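# Swap a shelf battery cell for the tray's new cell

## Task

Looking at the shelf from its front, exchange the front-row cell that sits third from the left for the fresh cell waiting on the tray. The removed cell must end up standing upright on the tray. The fresh cell must stand in the vacated spot, facing the same direction the old one did. The old cell's air hose must be pushed fully onto either of the fresh cell's two tubes, and the fresh cell's plug must be seated completely. Lids stay on, all other cells stay untouched, no cell may tilt a long way or be dropped, and no wire may come loose from its plug or socket.

## Robot and tools

Robot: two seven-joint Kinova Gen3 arms, left_arm and right_arm, each fitted with a Robotiq 2F-85 two-finger gripper. Calibrated base poses of the URDF root links in the scene frame: left_arm (+0.006, +0.332, 0) m with quat_wxyz (+0.999, 0, 0, +0.032); right_arm (-0.058, -0.361, 0) m with quat_wxyz (+1.000, 0, 0, -0.019).

Scene frame: origin at table-top height, halfway between the nominal bases. +z points up, +x points out across the table, and left_arm is on the +y side. These names do not match left or right in images. Reported end_effector_position (m) and end_effector_quat_wxyz use this frame and may be a few cm off, more at long reach. Gripper axes: fingers point along its +z, and they open and close along its y. end_effector_position marks the spot between the pads when shut; closed fingertips extend about 19 mm past it, and about 6 mm when fully open.

execute_actions(actions, cameras): actions is a list of actions. Each action is a table of 1 to 15 rows, one row per 1/30 s step; a shorter table repeats its final row until 15 steps have run. Every row holds 16 numbers in [-1, 1], always for both arms: left dx, dy, dz, rx, ry, rz, left gripper position, left gripper speed, then the same eight for the right arm. dx..rz are offsets, not poses: they are measured along scene axes from that arm's Hand target as it stood when the action began, and every row in an action refers back to that same start. A later action begins from the updated Hand target, so resending an offset moves further. Scale: 1.0 equals 0.6 m or 180 degrees; rx, ry, rz form one rotation vector, turning about the Hand target position. Six zeros re-request the current Hand target. Gripper numbers are absolute commands; to leave a gripper alone, resend its last position and speed (0 is a real command). Images return only when actions is empty or cameras names them.

move(target, speed, blend, blocking, cameras): drives each gripper in a straight line. target is one 16-number row or a list of up to 15 rows, laid out as above; all rows are offsets from the Hand targets at the move's start, not from the previous row. speed is the top path speed in m/s, 0.002 to 0.5 (default 0.25), one value or one per target; rotation is capped at twice that in rad/s and at most 0.873 rad/s. blend (m) rounds corners between listed targets; 0 stops at each. Paths finish together, last at least 0.5 s and are cut off at 10 s. There is no obstacle avoidance. Gripper changes in a later target are applied once everything has come to rest there. blocking=false returns after about 0.5 s while motion continues. The result adds a move: line: done (within 3 mm and 2 degrees), off_target, moving, held or fault, plus limits such as paced (pose clipped) or held (steps withheld).

wait(seconds 0 to 10) lets time pass with commands held. stop brakes a running move; fingers keep moving. zoom_image(camera, region [x0, y0, x1, y1] in pixels, top-left origin, at most 504 by 504) enlarges part of that camera's newest image. clear_fault(arm) clears a reported torque fault on left_arm or right_arm. read_manual(section "licences") gives licence text only. finished_scene ends the scene for good; the result must then hold without the robot.

Cameras (896x504 each): cam_high, cam_low, cam_shelf, cam_tray, cam_left_wrist, cam_right_wrist.

Gripper: position +1 is fully open (85 mm), 0 roughly 45 mm, -1 shut; the mapping is not linear, so trust position_measured_pct, which is about 50 minus 50 times the position number. speed -1 gives about 20 mm/s, 0 about 85, +1 about 150. Grip force comes from speed and how far inside the object's width you aim: about 100 N per pad at speed -1, 120-135 N at 0, 225-245 N at +1 when starting at least 1 cm wide and aiming at least 1 cm narrow. A slow close ending within about 1 mm of the width grips weakly. To release, command a few mm wider than the object. object_status: 0 moving, 1 blocked opening, 2 stopped on something early (a firm hold), 3 reached the command or pads met. motor_current_ma near 1000 means held, near 0 means empty.

Motion behaviour: commanded orientation is clipped to within 32 degrees of the measured one each step. Joint speeds are limited (1.39 rad/s for the four big joints, 1.22 for the wrist three). Hand target in results is the last commanded pose after clipping; the gripper may rest short of it, so send the remaining distance as an offset. Large wrist turns can swing the elbow. Arms are stiff: aiming even a few mm past a firm contact presses hard, and a blocked arm keeps pressing until commanded back past its gripper.

Safety: joint torque limits are 104.5 N m (waist, shoulder, upper arm roll, elbow) and 51.3 N m (wrist joints); exceeding them, or straying over 5 degrees from plan, stops that arm until clear_fault. Motors heat when holding loads, stretched or pushing; MOTOR HOT appears at 60 °C and at 75 °C the arm sags for 30-60 s or more. A clearance check holds back commands bringing the arms too near each other, but contact is still possible, and pressing the arms together or gripping the other arm's fingers can end the scene. Avoid drops, releasing moving parts, fast impacts, hard pushes, hard grips on parts still resting on something, and anything leaving the table. Flange force shows external force on the gripper in its own axes (with offset error, including held weight); joint torques are positive toward larger joint angles. Loose objects may occasionally be nudged.

Each tool is called after "Emit:" as name(argument=value, ...), one argument or row to a line, values as JSON.

## Session

Emit:
execute_actions(
  actions=[],
)

Scene clock: 0.00 s.
left_arm: end_effector_position=(+0.1838, +0.3284, +0.1866) position_measured_pct=0.0 object_status=3 motor_current_ma=0 end_effector_quat_wxyz=(+0.420, +0.789, -0.414, +0.169) | right_arm: end_effector_position=(+0.3162, +0.1341, +0.1625) position_measured_pct=0.0 object_status=3 motor_current_ma=0 end_effector_quat_wxyz=(-0.025, +0.863, -0.504, -0.004)
Joint positions: left_arm=[-0.5 0.525 -0.524 2.24 0.508 1.441 2.252] | right_arm=[-0.877 0.829 -0.264 1.067 0.197 1.22 2.576]
Joint velocities: within noise
Joint torques (N m): no reading
Motor temperatures (°C): left_arm=[36 29 27 23 31 38 44] | right_arm=[26 29 29 32 34 34 38]
Flange force (N): no reading
Hand target: left_arm +0.1838, +0.3284, +0.1866; +0.420, +0.789, -0.414, +0.169 | right_arm +0.3162, +0.1341, +0.1625; -0.025, +0.863, -0.504, -0.004
Tool commands: left_gripper/position=+1.0 left_gripper/speed=+1.0 right_gripper/position=+1.0 right_gripper/speed=+1.0

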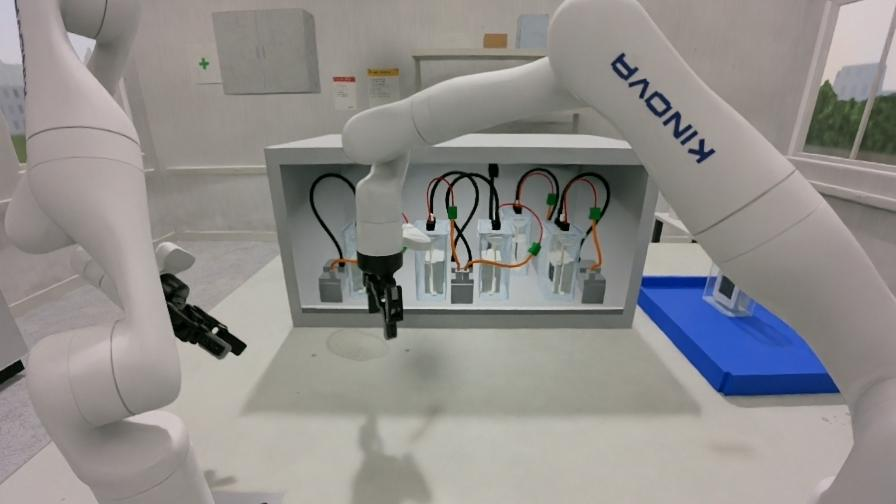

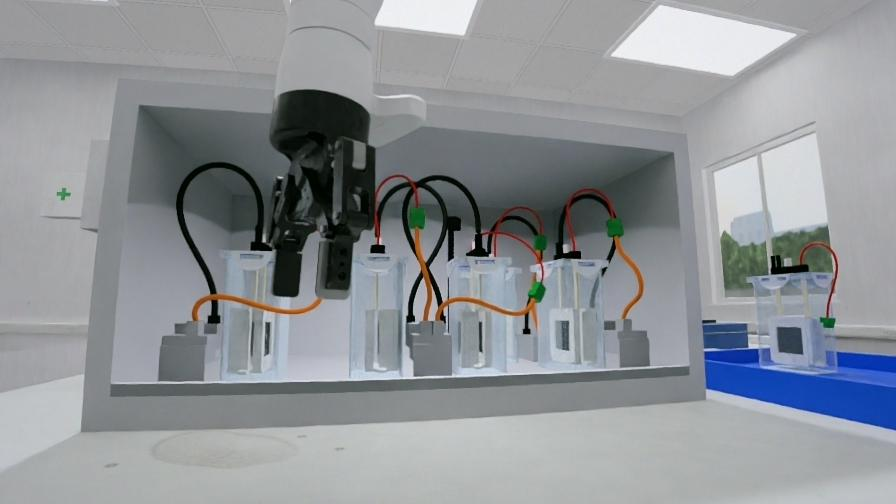

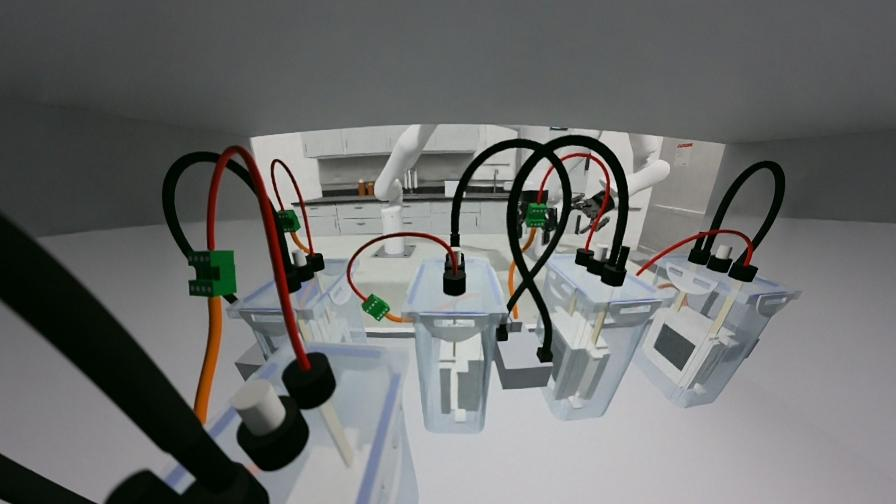

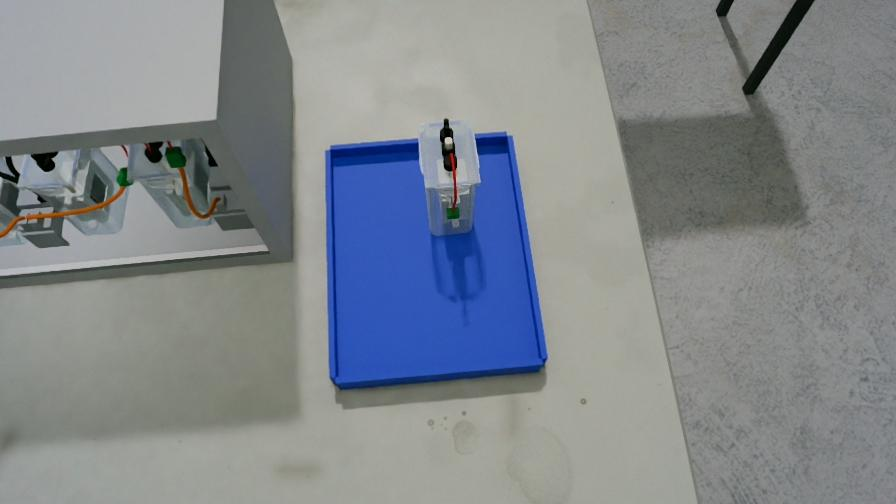

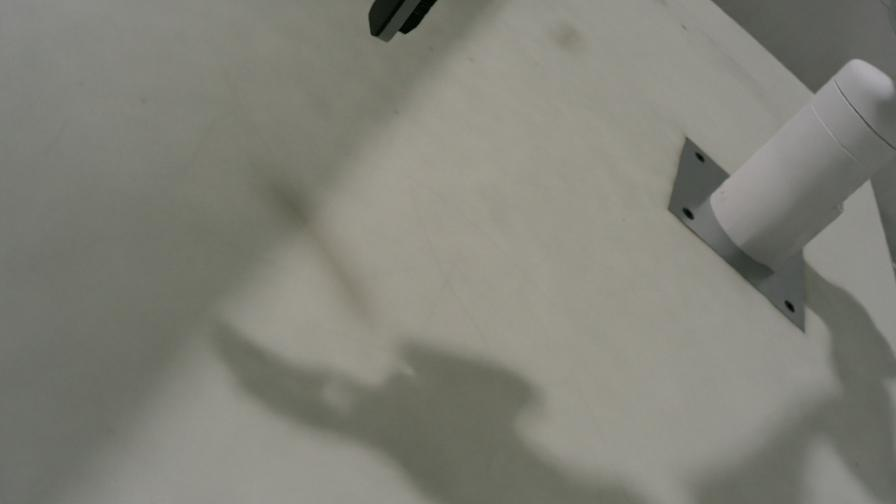

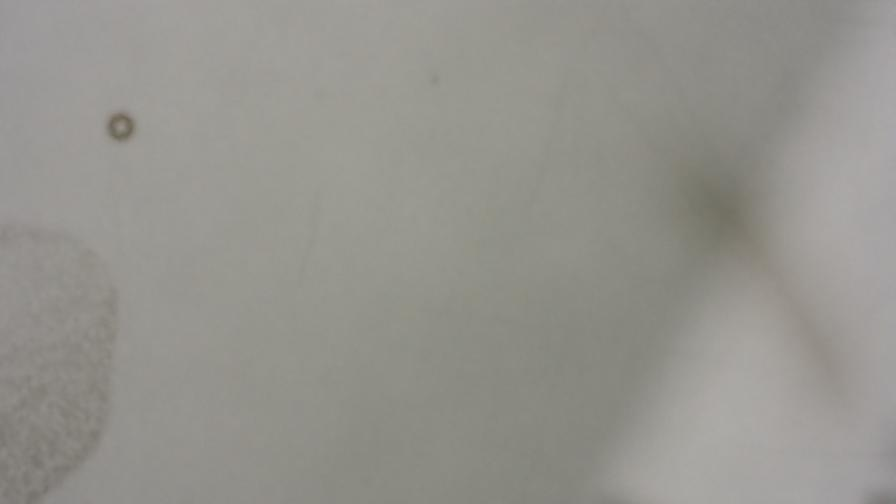

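Emit:
zoom_image(
  camera="cam_high",
  region=[400, 150, 650, 320],
)

Emit:
zoom_image(
  camera="cam_low",
  region=[320, 160, 700, 400],
)

Emit:
zoom_image(
  camera="cam_shelf",
  region=[340, 120, 680, 440],
)

Emit:
zoom_image(
  camera="cam_low",
  region=[720, 220, 880, 390],
)

Emit:
zoom_image(
  camera="cam_tray",
  region=[380, 100, 520, 260],
)

Scaled by 2.016.

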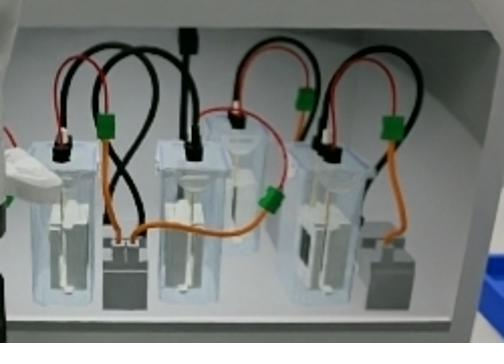

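Scaled by 1.326.

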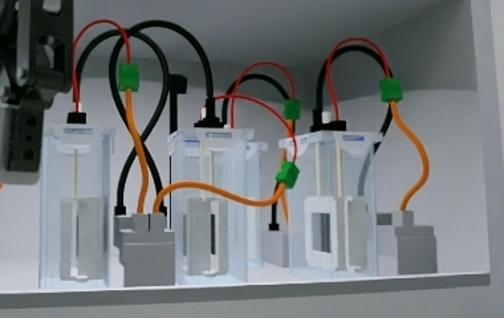

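Scaled by 1.482.

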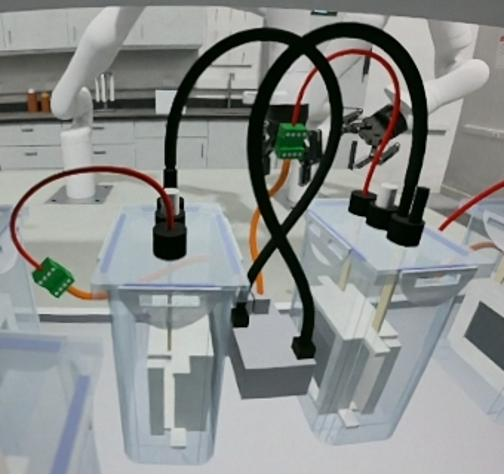

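Scaled by 2.965.

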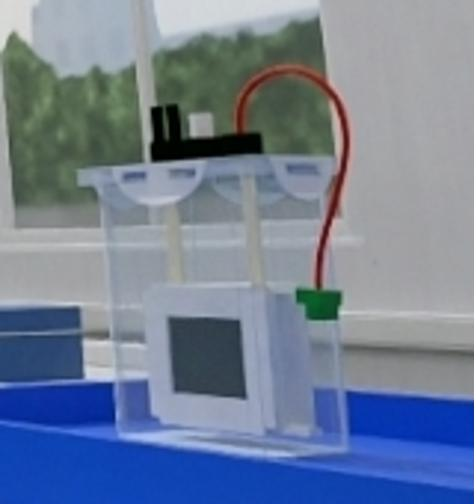

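Scaled by 3.150.

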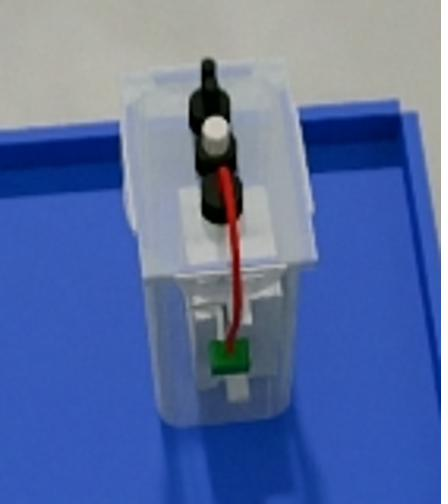

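Emit:
move(
  target=[0,0,0,0,0,0,1,1, 0.14,-0.474,0.229,-0.219,-0.353,0.282,1,1],
  cameras=["all"],
)

Scene clock: 50.80 s.
left_arm: end_effector_position=(+0.1838, +0.3284, +0.1866) position_measured_pct=0.0 object_status=3 motor_current_ma=0 end_effector_quat_wxyz=(+0.420, +0.789, -0.414, +0.169) | right_arm: end_effector_position=(+0.4002, -0.1503, +0.2999) position_measured_pct=0.0 object_status=3 motor_current_ma=0 end_effector_quat_wxyz=(+0.000, +0.819, +0.000, +0.574)
Joint positions: left_arm=[-0.5 0.525 -0.524 2.24 0.508 1.441 2.252] | right_arm=[-1.103 0.303 0.085 2.375 1.945 0.981 2.019]
Joint torques (N m): left_arm=[-0.66 -9.61 -1.65 -1.22 0.24 2.18 0.81] | right_arm=[2.22 -12.92 0.97 -4.62 1.07 2.26 0.53]
Flange force (N): left_arm=[3.4 3.1 -1.6] | right_arm=[-6.2 -7.0 -0.4]
Hand target: left_arm +0.1838, +0.3284, +0.1866; +0.420, +0.789, -0.414, +0.169 | right_arm +0.4002, -0.1503, +0.2998; +0.000, +0.819, +0.000, +0.574
Off the commanded pose: left_arm 0.000 m, 0 deg | right_arm 0.000 m, 0 deg.
move: done

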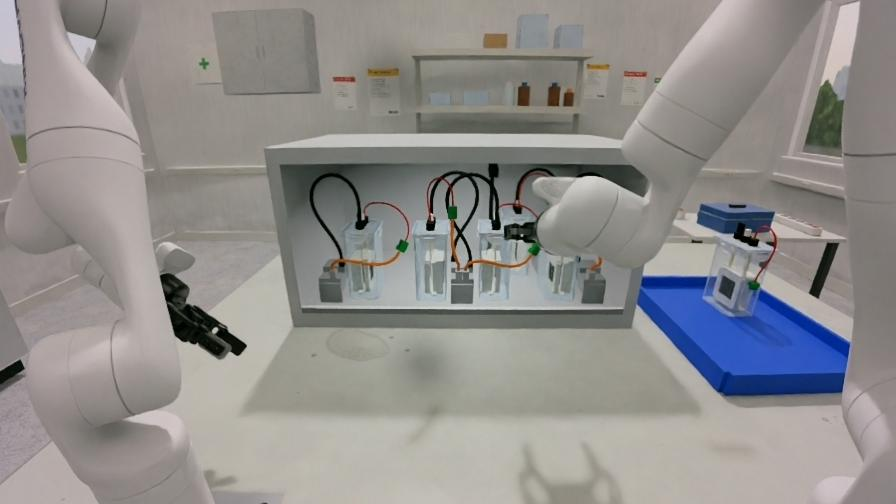

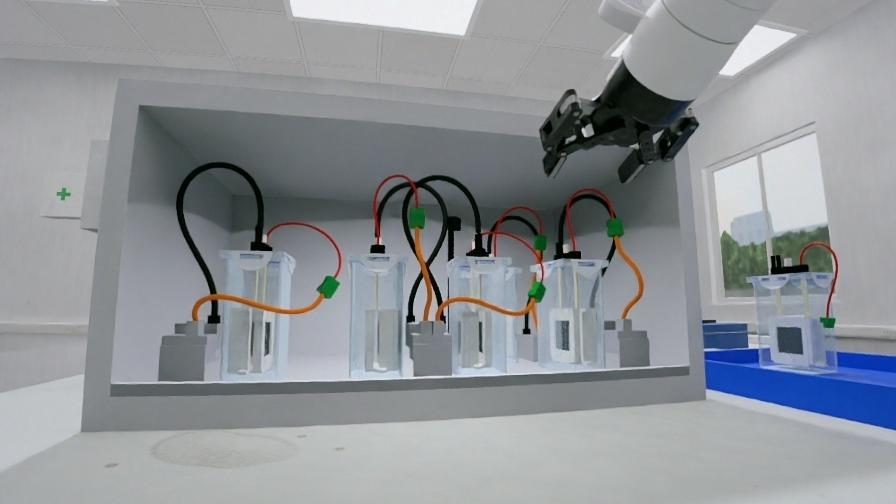

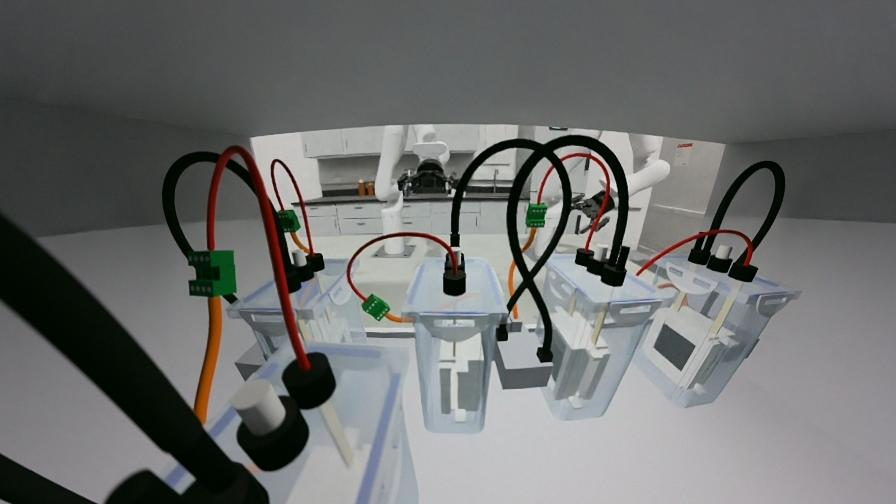

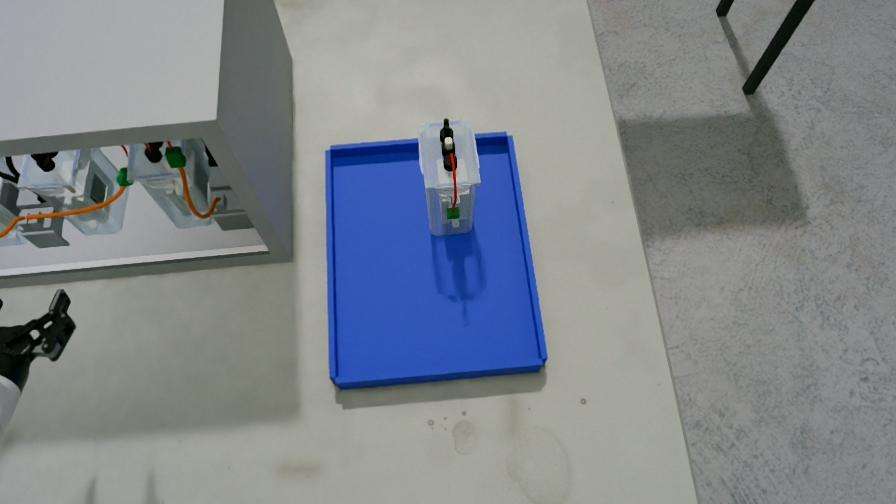

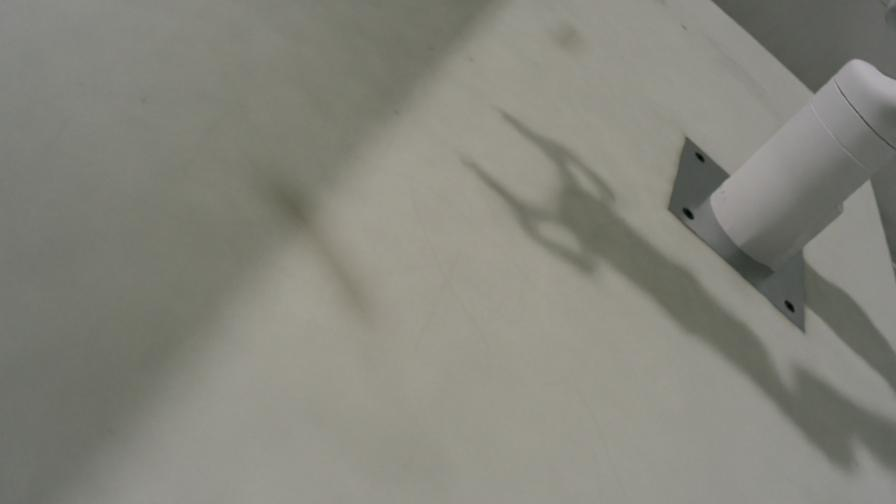

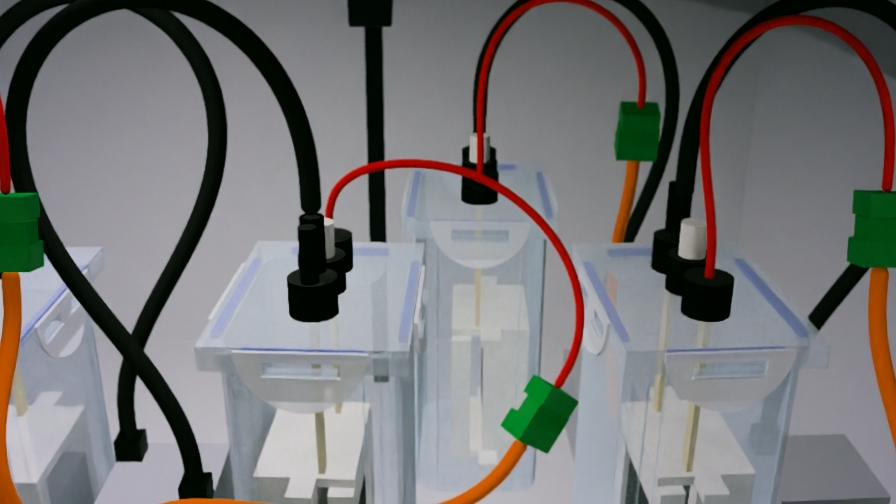

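Emit:
zoom_image(
  camera="cam_right_wrist",
  region=[180, 130, 460, 340],
)

Emit:
zoom_image(
  camera="cam_right_wrist",
  region=[440, 330, 640, 504],
)

Emit:
move(
  target=[0,0,0,0,0,0,1,1, 0,0.1,-0.1,0,0,0,1,1],
  cameras=["cam_right_wrist","cam_high"],
)

Scaled by 1.800 from the camera's 896x504 image, which has a finer 1280x720 frame.

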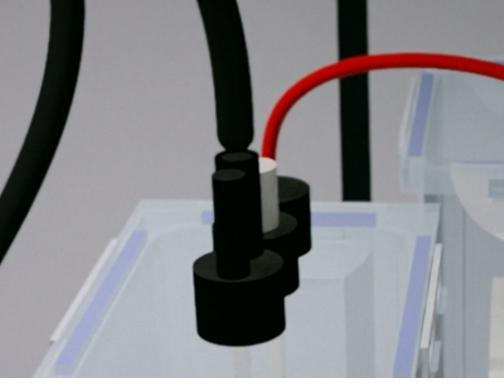

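Scaled by 2.520 from the camera's 896x504 image, which has a finer 1280x720 frame.

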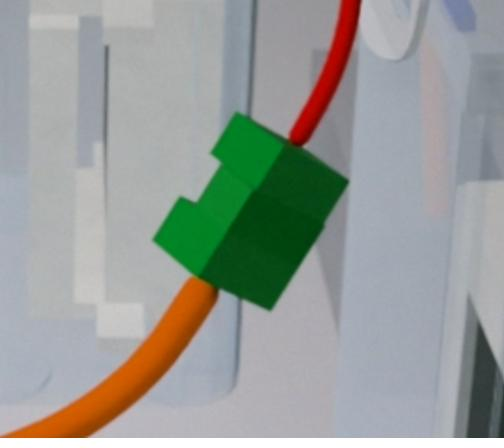

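Scene clock: 60.10 s.
left_arm: end_effector_position=(+0.1838, +0.3284, +0.1866) position_measured_pct=0.0 object_status=3 motor_current_ma=0 end_effector_quat_wxyz=(+0.420, +0.789, -0.414, +0.169) | right_arm: end_effector_position=(+0.4002, -0.0904, +0.2399) position_measured_pct=0.0 object_status=3 motor_current_ma=0 end_effector_quat_wxyz=(+0.000, +0.819, +0.000, +0.574)
Joint positions: left_arm=[-0.5 0.525 -0.524 2.24 0.508 1.441 2.252] | right_arm=[-1.167 0.546 0.04 2.28 1.917 1.077 1.878]
Joint torques (N m): left_arm=[-0.64 -9.56 -1.72 -1.26 0.28 2.22 0.77] | right_arm=[2.19 -16.21 1.68 -3.03 0.82 2.44 0.39]
Flange force (N): left_arm=[3.5 3.3 -1.5] | right_arm=[-6.6 -6.3 -0.6]
Hand target: left_arm +0.1838, +0.3284, +0.1866; +0.420, +0.789, -0.414, +0.169 | right_arm +0.4002, -0.0904, +0.2399; +0.000, +0.819, +0.000, +0.574
Off the commanded pose: left_arm 0.000 m, 0 deg | right_arm 0.000 m, 0 deg.
move: done
Images, in order (width x height): cam_high 896x504, cam_right_wrist 896x504.

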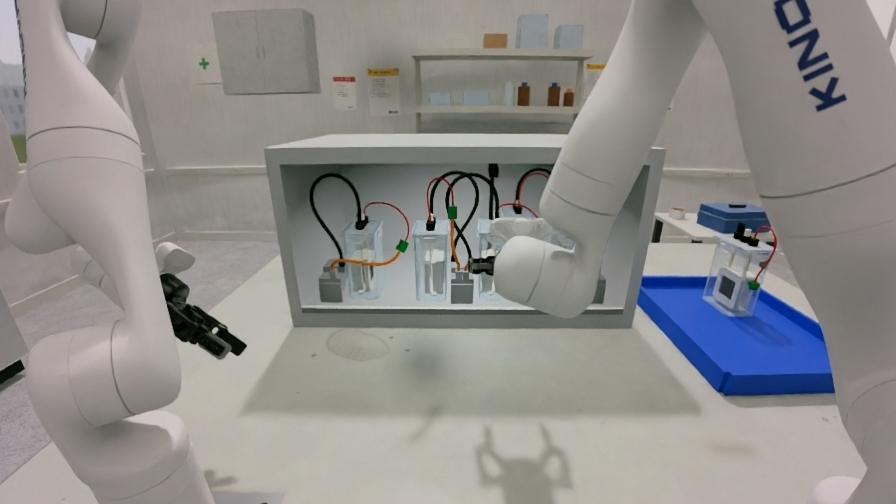

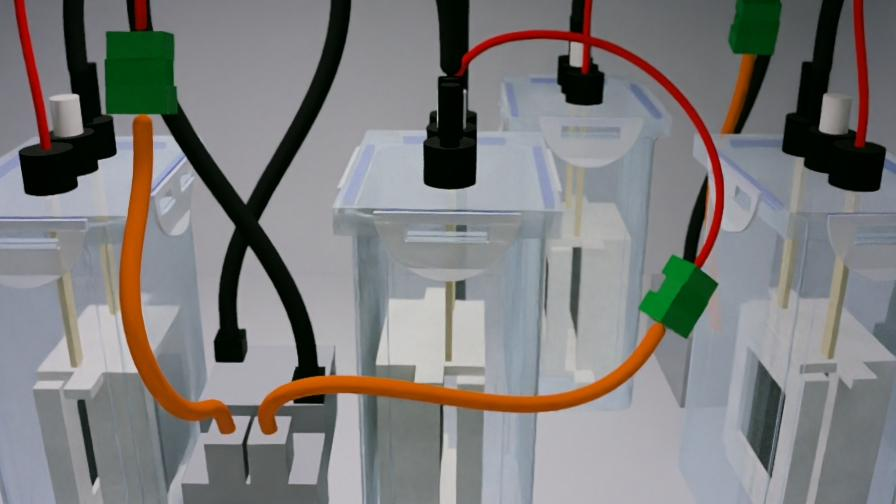

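Emit:
move(
  target=[0,0,0,0,0,0,1,1, 0.1253,0,-0.0456,0,0,0,1,1],
  cameras=["cam_right_wrist"],
)

Emit:
zoom_image(
  camera="cam_right_wrist",
  region=[300, 0, 620, 200],
)

Scene clock: 79.30 s.
left_arm: end_effector_position=(+0.1838, +0.3284, +0.1866) position_measured_pct=0.0 object_status=3 motor_current_ma=0 end_effector_quat_wxyz=(+0.420, +0.789, -0.414, +0.169) | right_arm: end_effector_position=(+0.4754, -0.0903, +0.2125) position_measured_pct=0.0 object_status=3 motor_current_ma=0 end_effector_quat_wxyz=(+0.000, +0.819, +0.000, +0.574)
Joint positions: left_arm=[-0.5 0.525 -0.524 2.24 0.508 1.441 2.252] | right_arm=[-1.016 0.668 0.091 2.15 2.107 0.991 1.835]
Joint torques (N m): left_arm=[-0.69 -9.63 -1.66 -1.28 0.23 2.18 0.77] | right_arm=[2.37 -18.93 2.07 -3.18 0.74 2.46 0.42]
Flange force (N): left_arm=[3.5 3.1 -1.5] | right_arm=[-5.9 -7.9 1.5]
Hand target: left_arm +0.1838, +0.3284, +0.1866; +0.420, +0.789, -0.414, +0.169 | right_arm +0.4754, -0.0903, +0.2125; +0.000, +0.819, +0.000, +0.574
Off the commanded pose: left_arm 0.000 m, 0 deg | right_arm 0.000 m, 0 deg.
move: done
Images, in order (width x height): cam_right_wrist 896x504.

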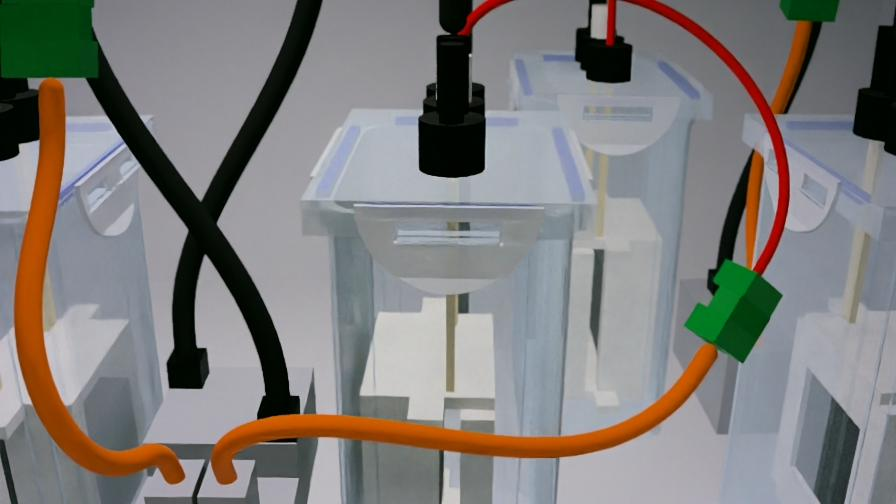

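Scaled by 1.575 from the camera's 896x504 image, which has a finer 1280x720 frame.

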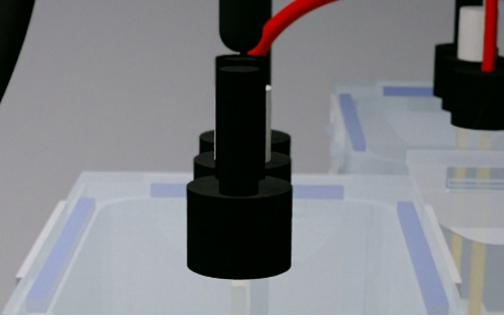

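Emit:
zoom_image(
  camera="cam_right_wrist",
  region=[650, 230, 830, 380],
)

Emit:
zoom_image(
  camera="cam_right_wrist",
  region=[0, 0, 400, 504],
)

Emit:
zoom_image(
  camera="cam_right_wrist",
  region=[400, 0, 896, 504],
)

Scaled by 2.800 from the camera's 896x504 image, which has a finer 1280x720 frame.

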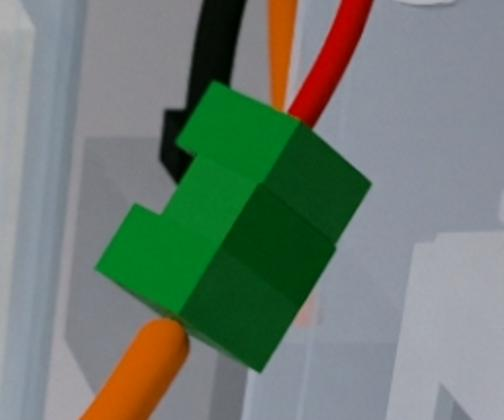

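Scaled by 1.000.

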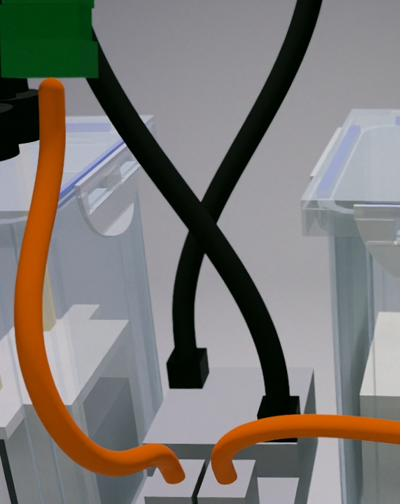

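Scaled by 1.000.

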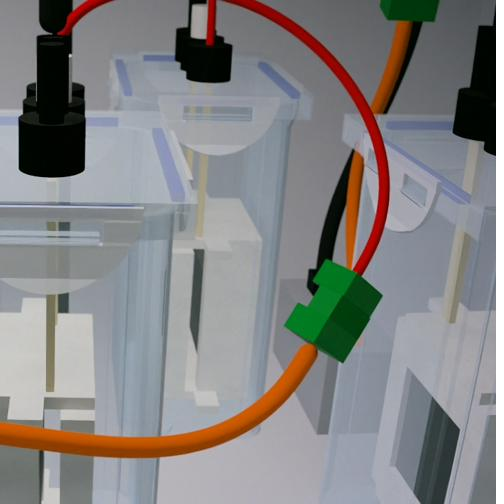

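Emit:
move(
  target=[0,0,0,0,0,0,1,1, -0.125,-0.766,0.279,0,0.1667,0,1,1],
  cameras=["cam_right_wrist","cam_high","cam_tray","cam_shelf"],
)

Scene clock: 182.87 s.
left_arm: end_effector_position=(+0.1838, +0.3284, +0.1866) position_measured_pct=0.0 object_status=3 motor_current_ma=0 end_effector_quat_wxyz=(+0.420, +0.789, -0.414, +0.169) | right_arm: end_effector_position=(+0.4004, -0.5499, +0.3799) position_measured_pct=0.0 object_status=3 motor_current_ma=0 end_effector_quat_wxyz=(+0.000, +0.940, -0.001, +0.342)
Joint positions: left_arm=[-0.5 0.525 -0.524 2.24 0.508 1.441 2.252] | right_arm=[-0.19 0.031 0.738 1.83 2.569 -0.759 2.465]
Joint torques (N m): left_arm=[-0.65 -9.58 -1.7 -1.23 0.25 2.18 0.77] | right_arm=[2.16 -10.02 0.17 -9.41 -1.01 0.91 0.43]
Flange force (N): left_arm=[3.6 3.1 -1.7] | right_arm=[5.2 -4.0 1.3]
Hand target: left_arm +0.1838, +0.3284, +0.1866; +0.420, +0.789, -0.414, +0.169 | right_arm +0.4004, -0.5499, +0.3799; +0.000, +0.940, -0.001, +0.342
Off the commanded pose: left_arm 0.000 m, 0 deg | right_arm 0.000 m, 0 deg.
move: done
Images, in order (width x height): cam_high 896x504, cam_shelf 896x504, cam_tray 896x504, cam_right_wrist 896x504.

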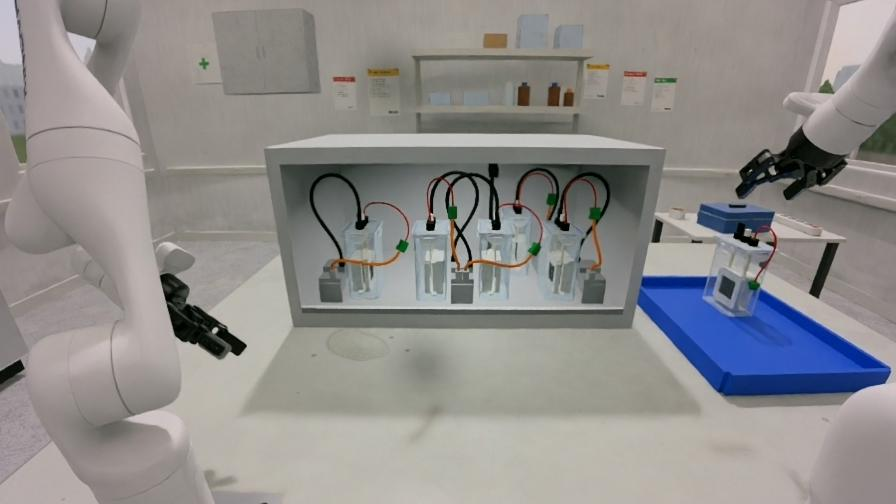

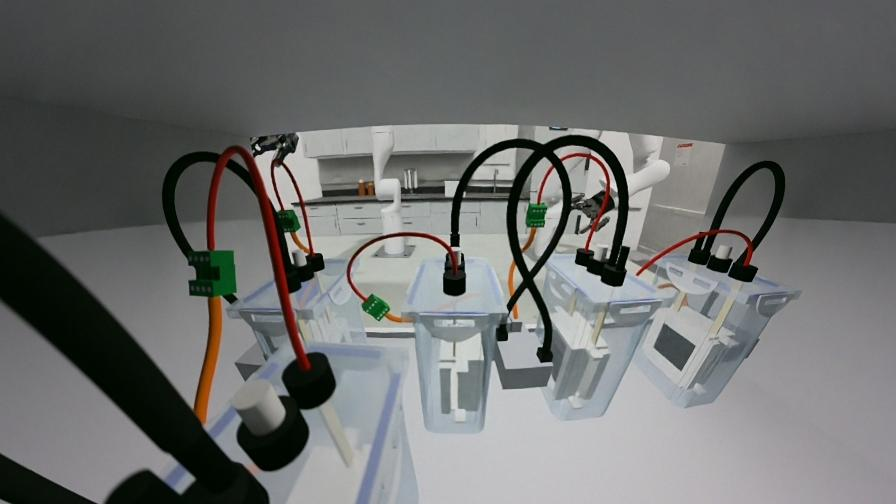

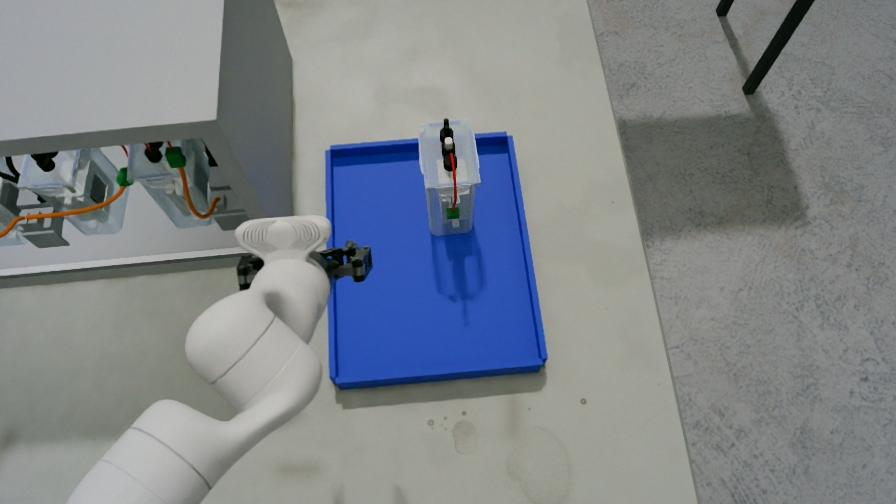

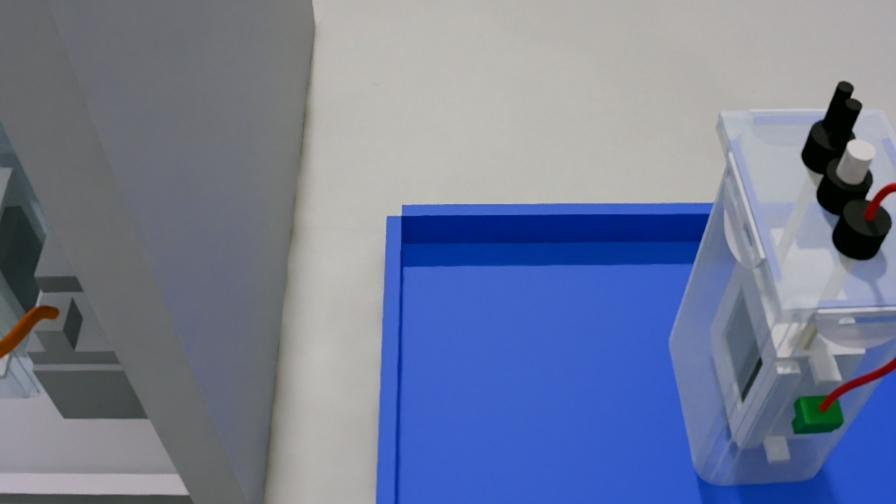

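Emit:
move(
  target=[0,0,0,0,0,0,1,1, 0,-0.18,0,0,0,0,1,1],
  cameras=["cam_right_wrist"],
)

Emit:
zoom_image(
  camera="cam_right_wrist",
  region=[300, 60, 650, 504],
)

Scene clock: 187.37 s.
left_arm: end_effector_position=(+0.1838, +0.3284, +0.1866) position_measured_pct=0.0 object_status=3 motor_current_ma=0 end_effector_quat_wxyz=(+0.420, +0.789, -0.414, +0.169) | right_arm: end_effector_position=(+0.4004, -0.6579, +0.3799) position_measured_pct=0.0 object_status=3 motor_current_ma=0 end_effector_quat_wxyz=(+0.000, +0.940, -0.001, +0.342)
Joint positions: left_arm=[-0.5 0.525 -0.524 2.24 0.508 1.441 2.252] | right_arm=[0.128 0.268 0.821 1.632 2.25 -1.034 2.861]
Joint torques (N m): left_arm=[-0.63 -9.58 -1.73 -1.24 0.25 2.25 0.81] | right_arm=[2.24 -14.32 1.71 -8.75 -1.46 0.25 0.43]
Flange force (N): left_arm=[3.3 3.1 -1.4] | right_arm=[6.3 -3.0 2.0]
Hand target: left_arm +0.1838, +0.3284, +0.1866; +0.420, +0.789, -0.414, +0.169 | right_arm +0.4004, -0.6580, +0.3799; +0.000, +0.940, -0.001, +0.342
Off the commanded pose: left_arm 0.000 m, 0 deg | right_arm 0.000 m, 0 deg.
move: done
Images, in order (width x height): cam_right_wrist 896x504.

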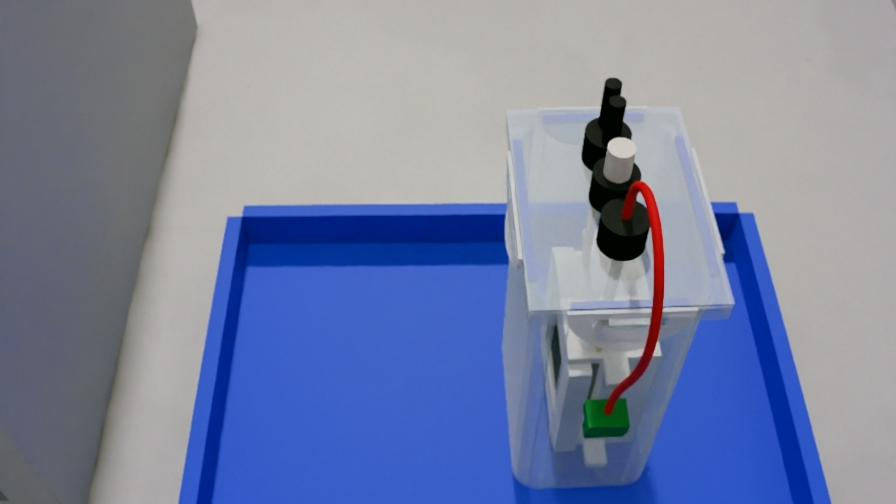

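Scaled by 1.135 from the camera's 896x504 image, which has a finer 1280x720 frame.

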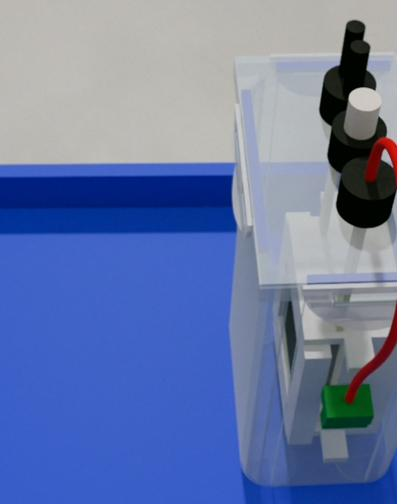

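Emit:
move(
  target=[
    [0.394,-0.347,0.189,0.032,-0.189,0.151,1,1, 0.083,0.497,-0.267,0.330,-0.261,0.083,1,1],
    [0.394,-0.347,0.189,0.032,-0.189,0.151,1,1, 0.285,0.658,-0.383,0.330,-0.261,0.083,1,1],
  ],
  blend=[0.05,0],
  cameras=["all"],
)

Scene clock: 369.03 s.
left_arm: end_effector_position=(+0.4202, +0.1202, +0.3000) position_measured_pct=0.0 object_status=3 motor_current_ma=0 end_effector_quat_wxyz=(+0.192, +0.800, -0.331, +0.463) | right_arm: end_effector_position=(+0.5714, -0.2632, +0.1501) position_measured_pct=0.0 object_status=3 motor_current_ma=0 end_effector_quat_wxyz=(-0.493, +0.604, -0.051, +0.624)
Joint positions: left_arm=[0.159 0.078 -0.121 2.409 1.838 0.716 2.32] | right_arm=[0.178 1.342 -0.134 1.88 0.802 -1.802 4.112]
Joint torques (N m): left_arm=[-0.7 -7.33 -1 -6.94 1.47 1.69 0.82] | right_arm=[2.25 -22.92 -2.73 -0.5 0.57 -3.08 0.43]
Flange force (N): left_arm=[1.5 4.4 -1.3] | right_arm=[-5.8 5.3 3.4]
Hand target: left_arm +0.4202, +0.1202, +0.3000; +0.192, +0.800, -0.331, +0.463 | right_arm +0.5714, -0.2631, +0.1501; -0.493, +0.604, -0.051, +0.624
Off the commanded pose: left_arm 0.000 m, 0 deg | right_arm 0.000 m, 0 deg.
move: done

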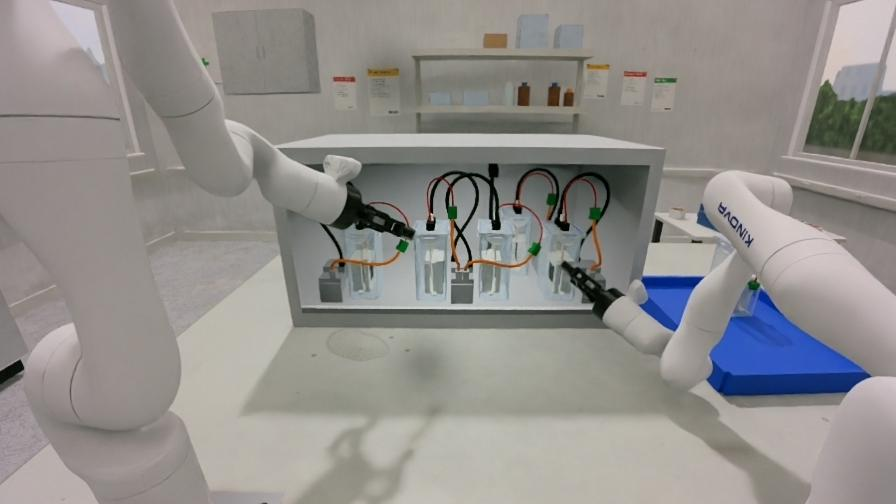

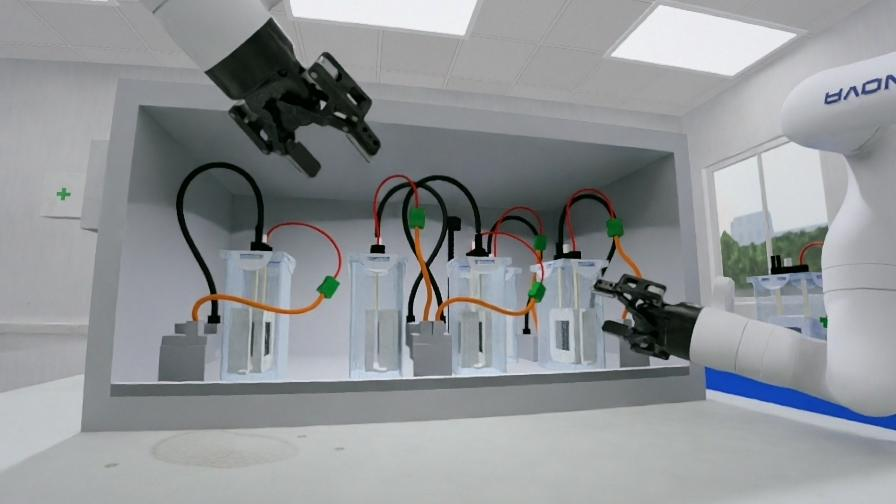

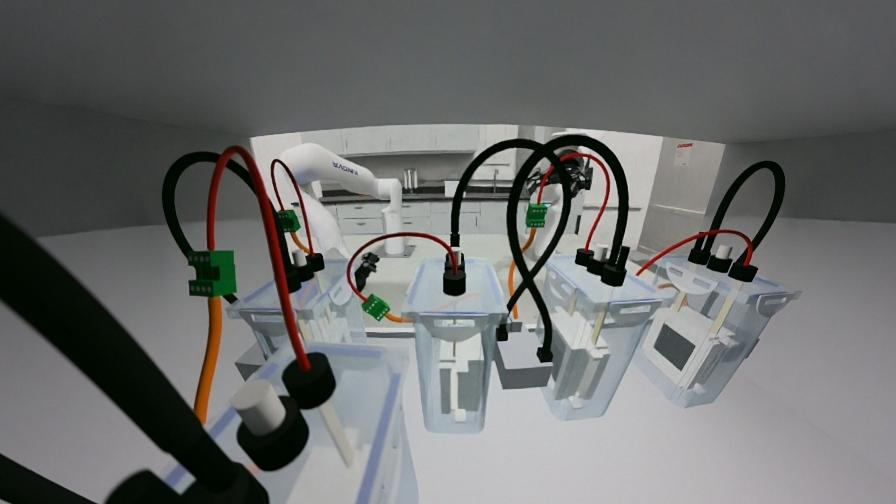

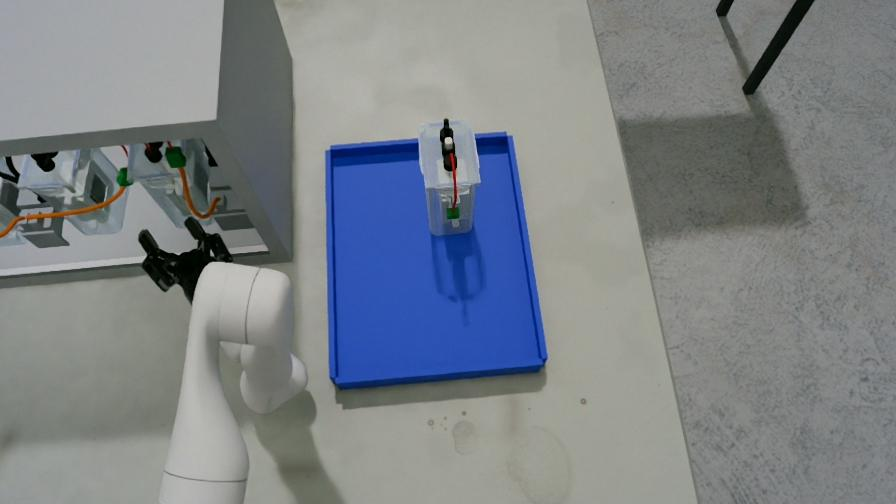

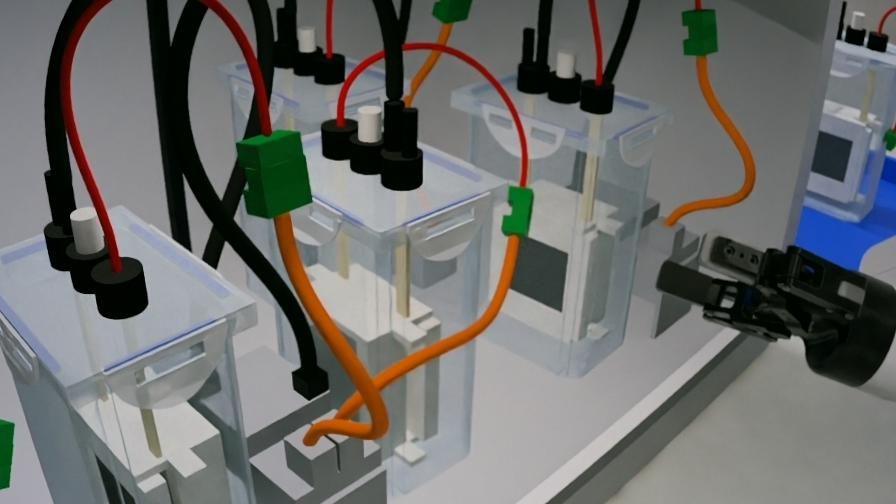

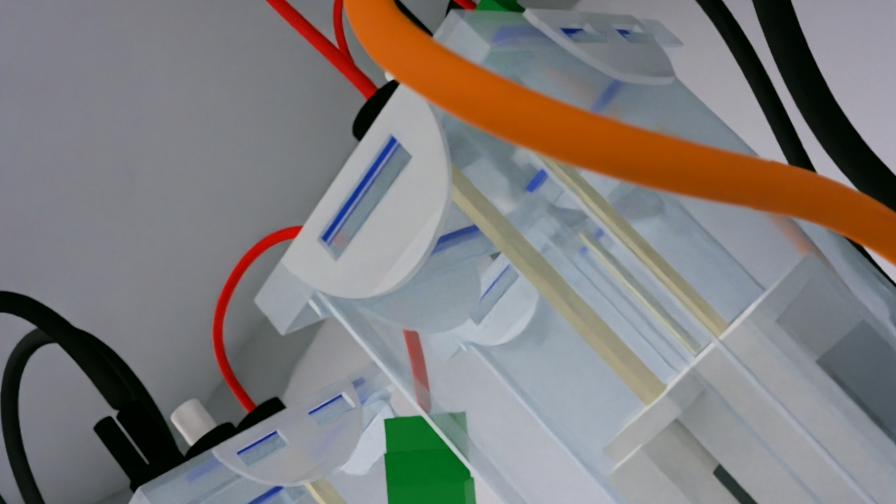

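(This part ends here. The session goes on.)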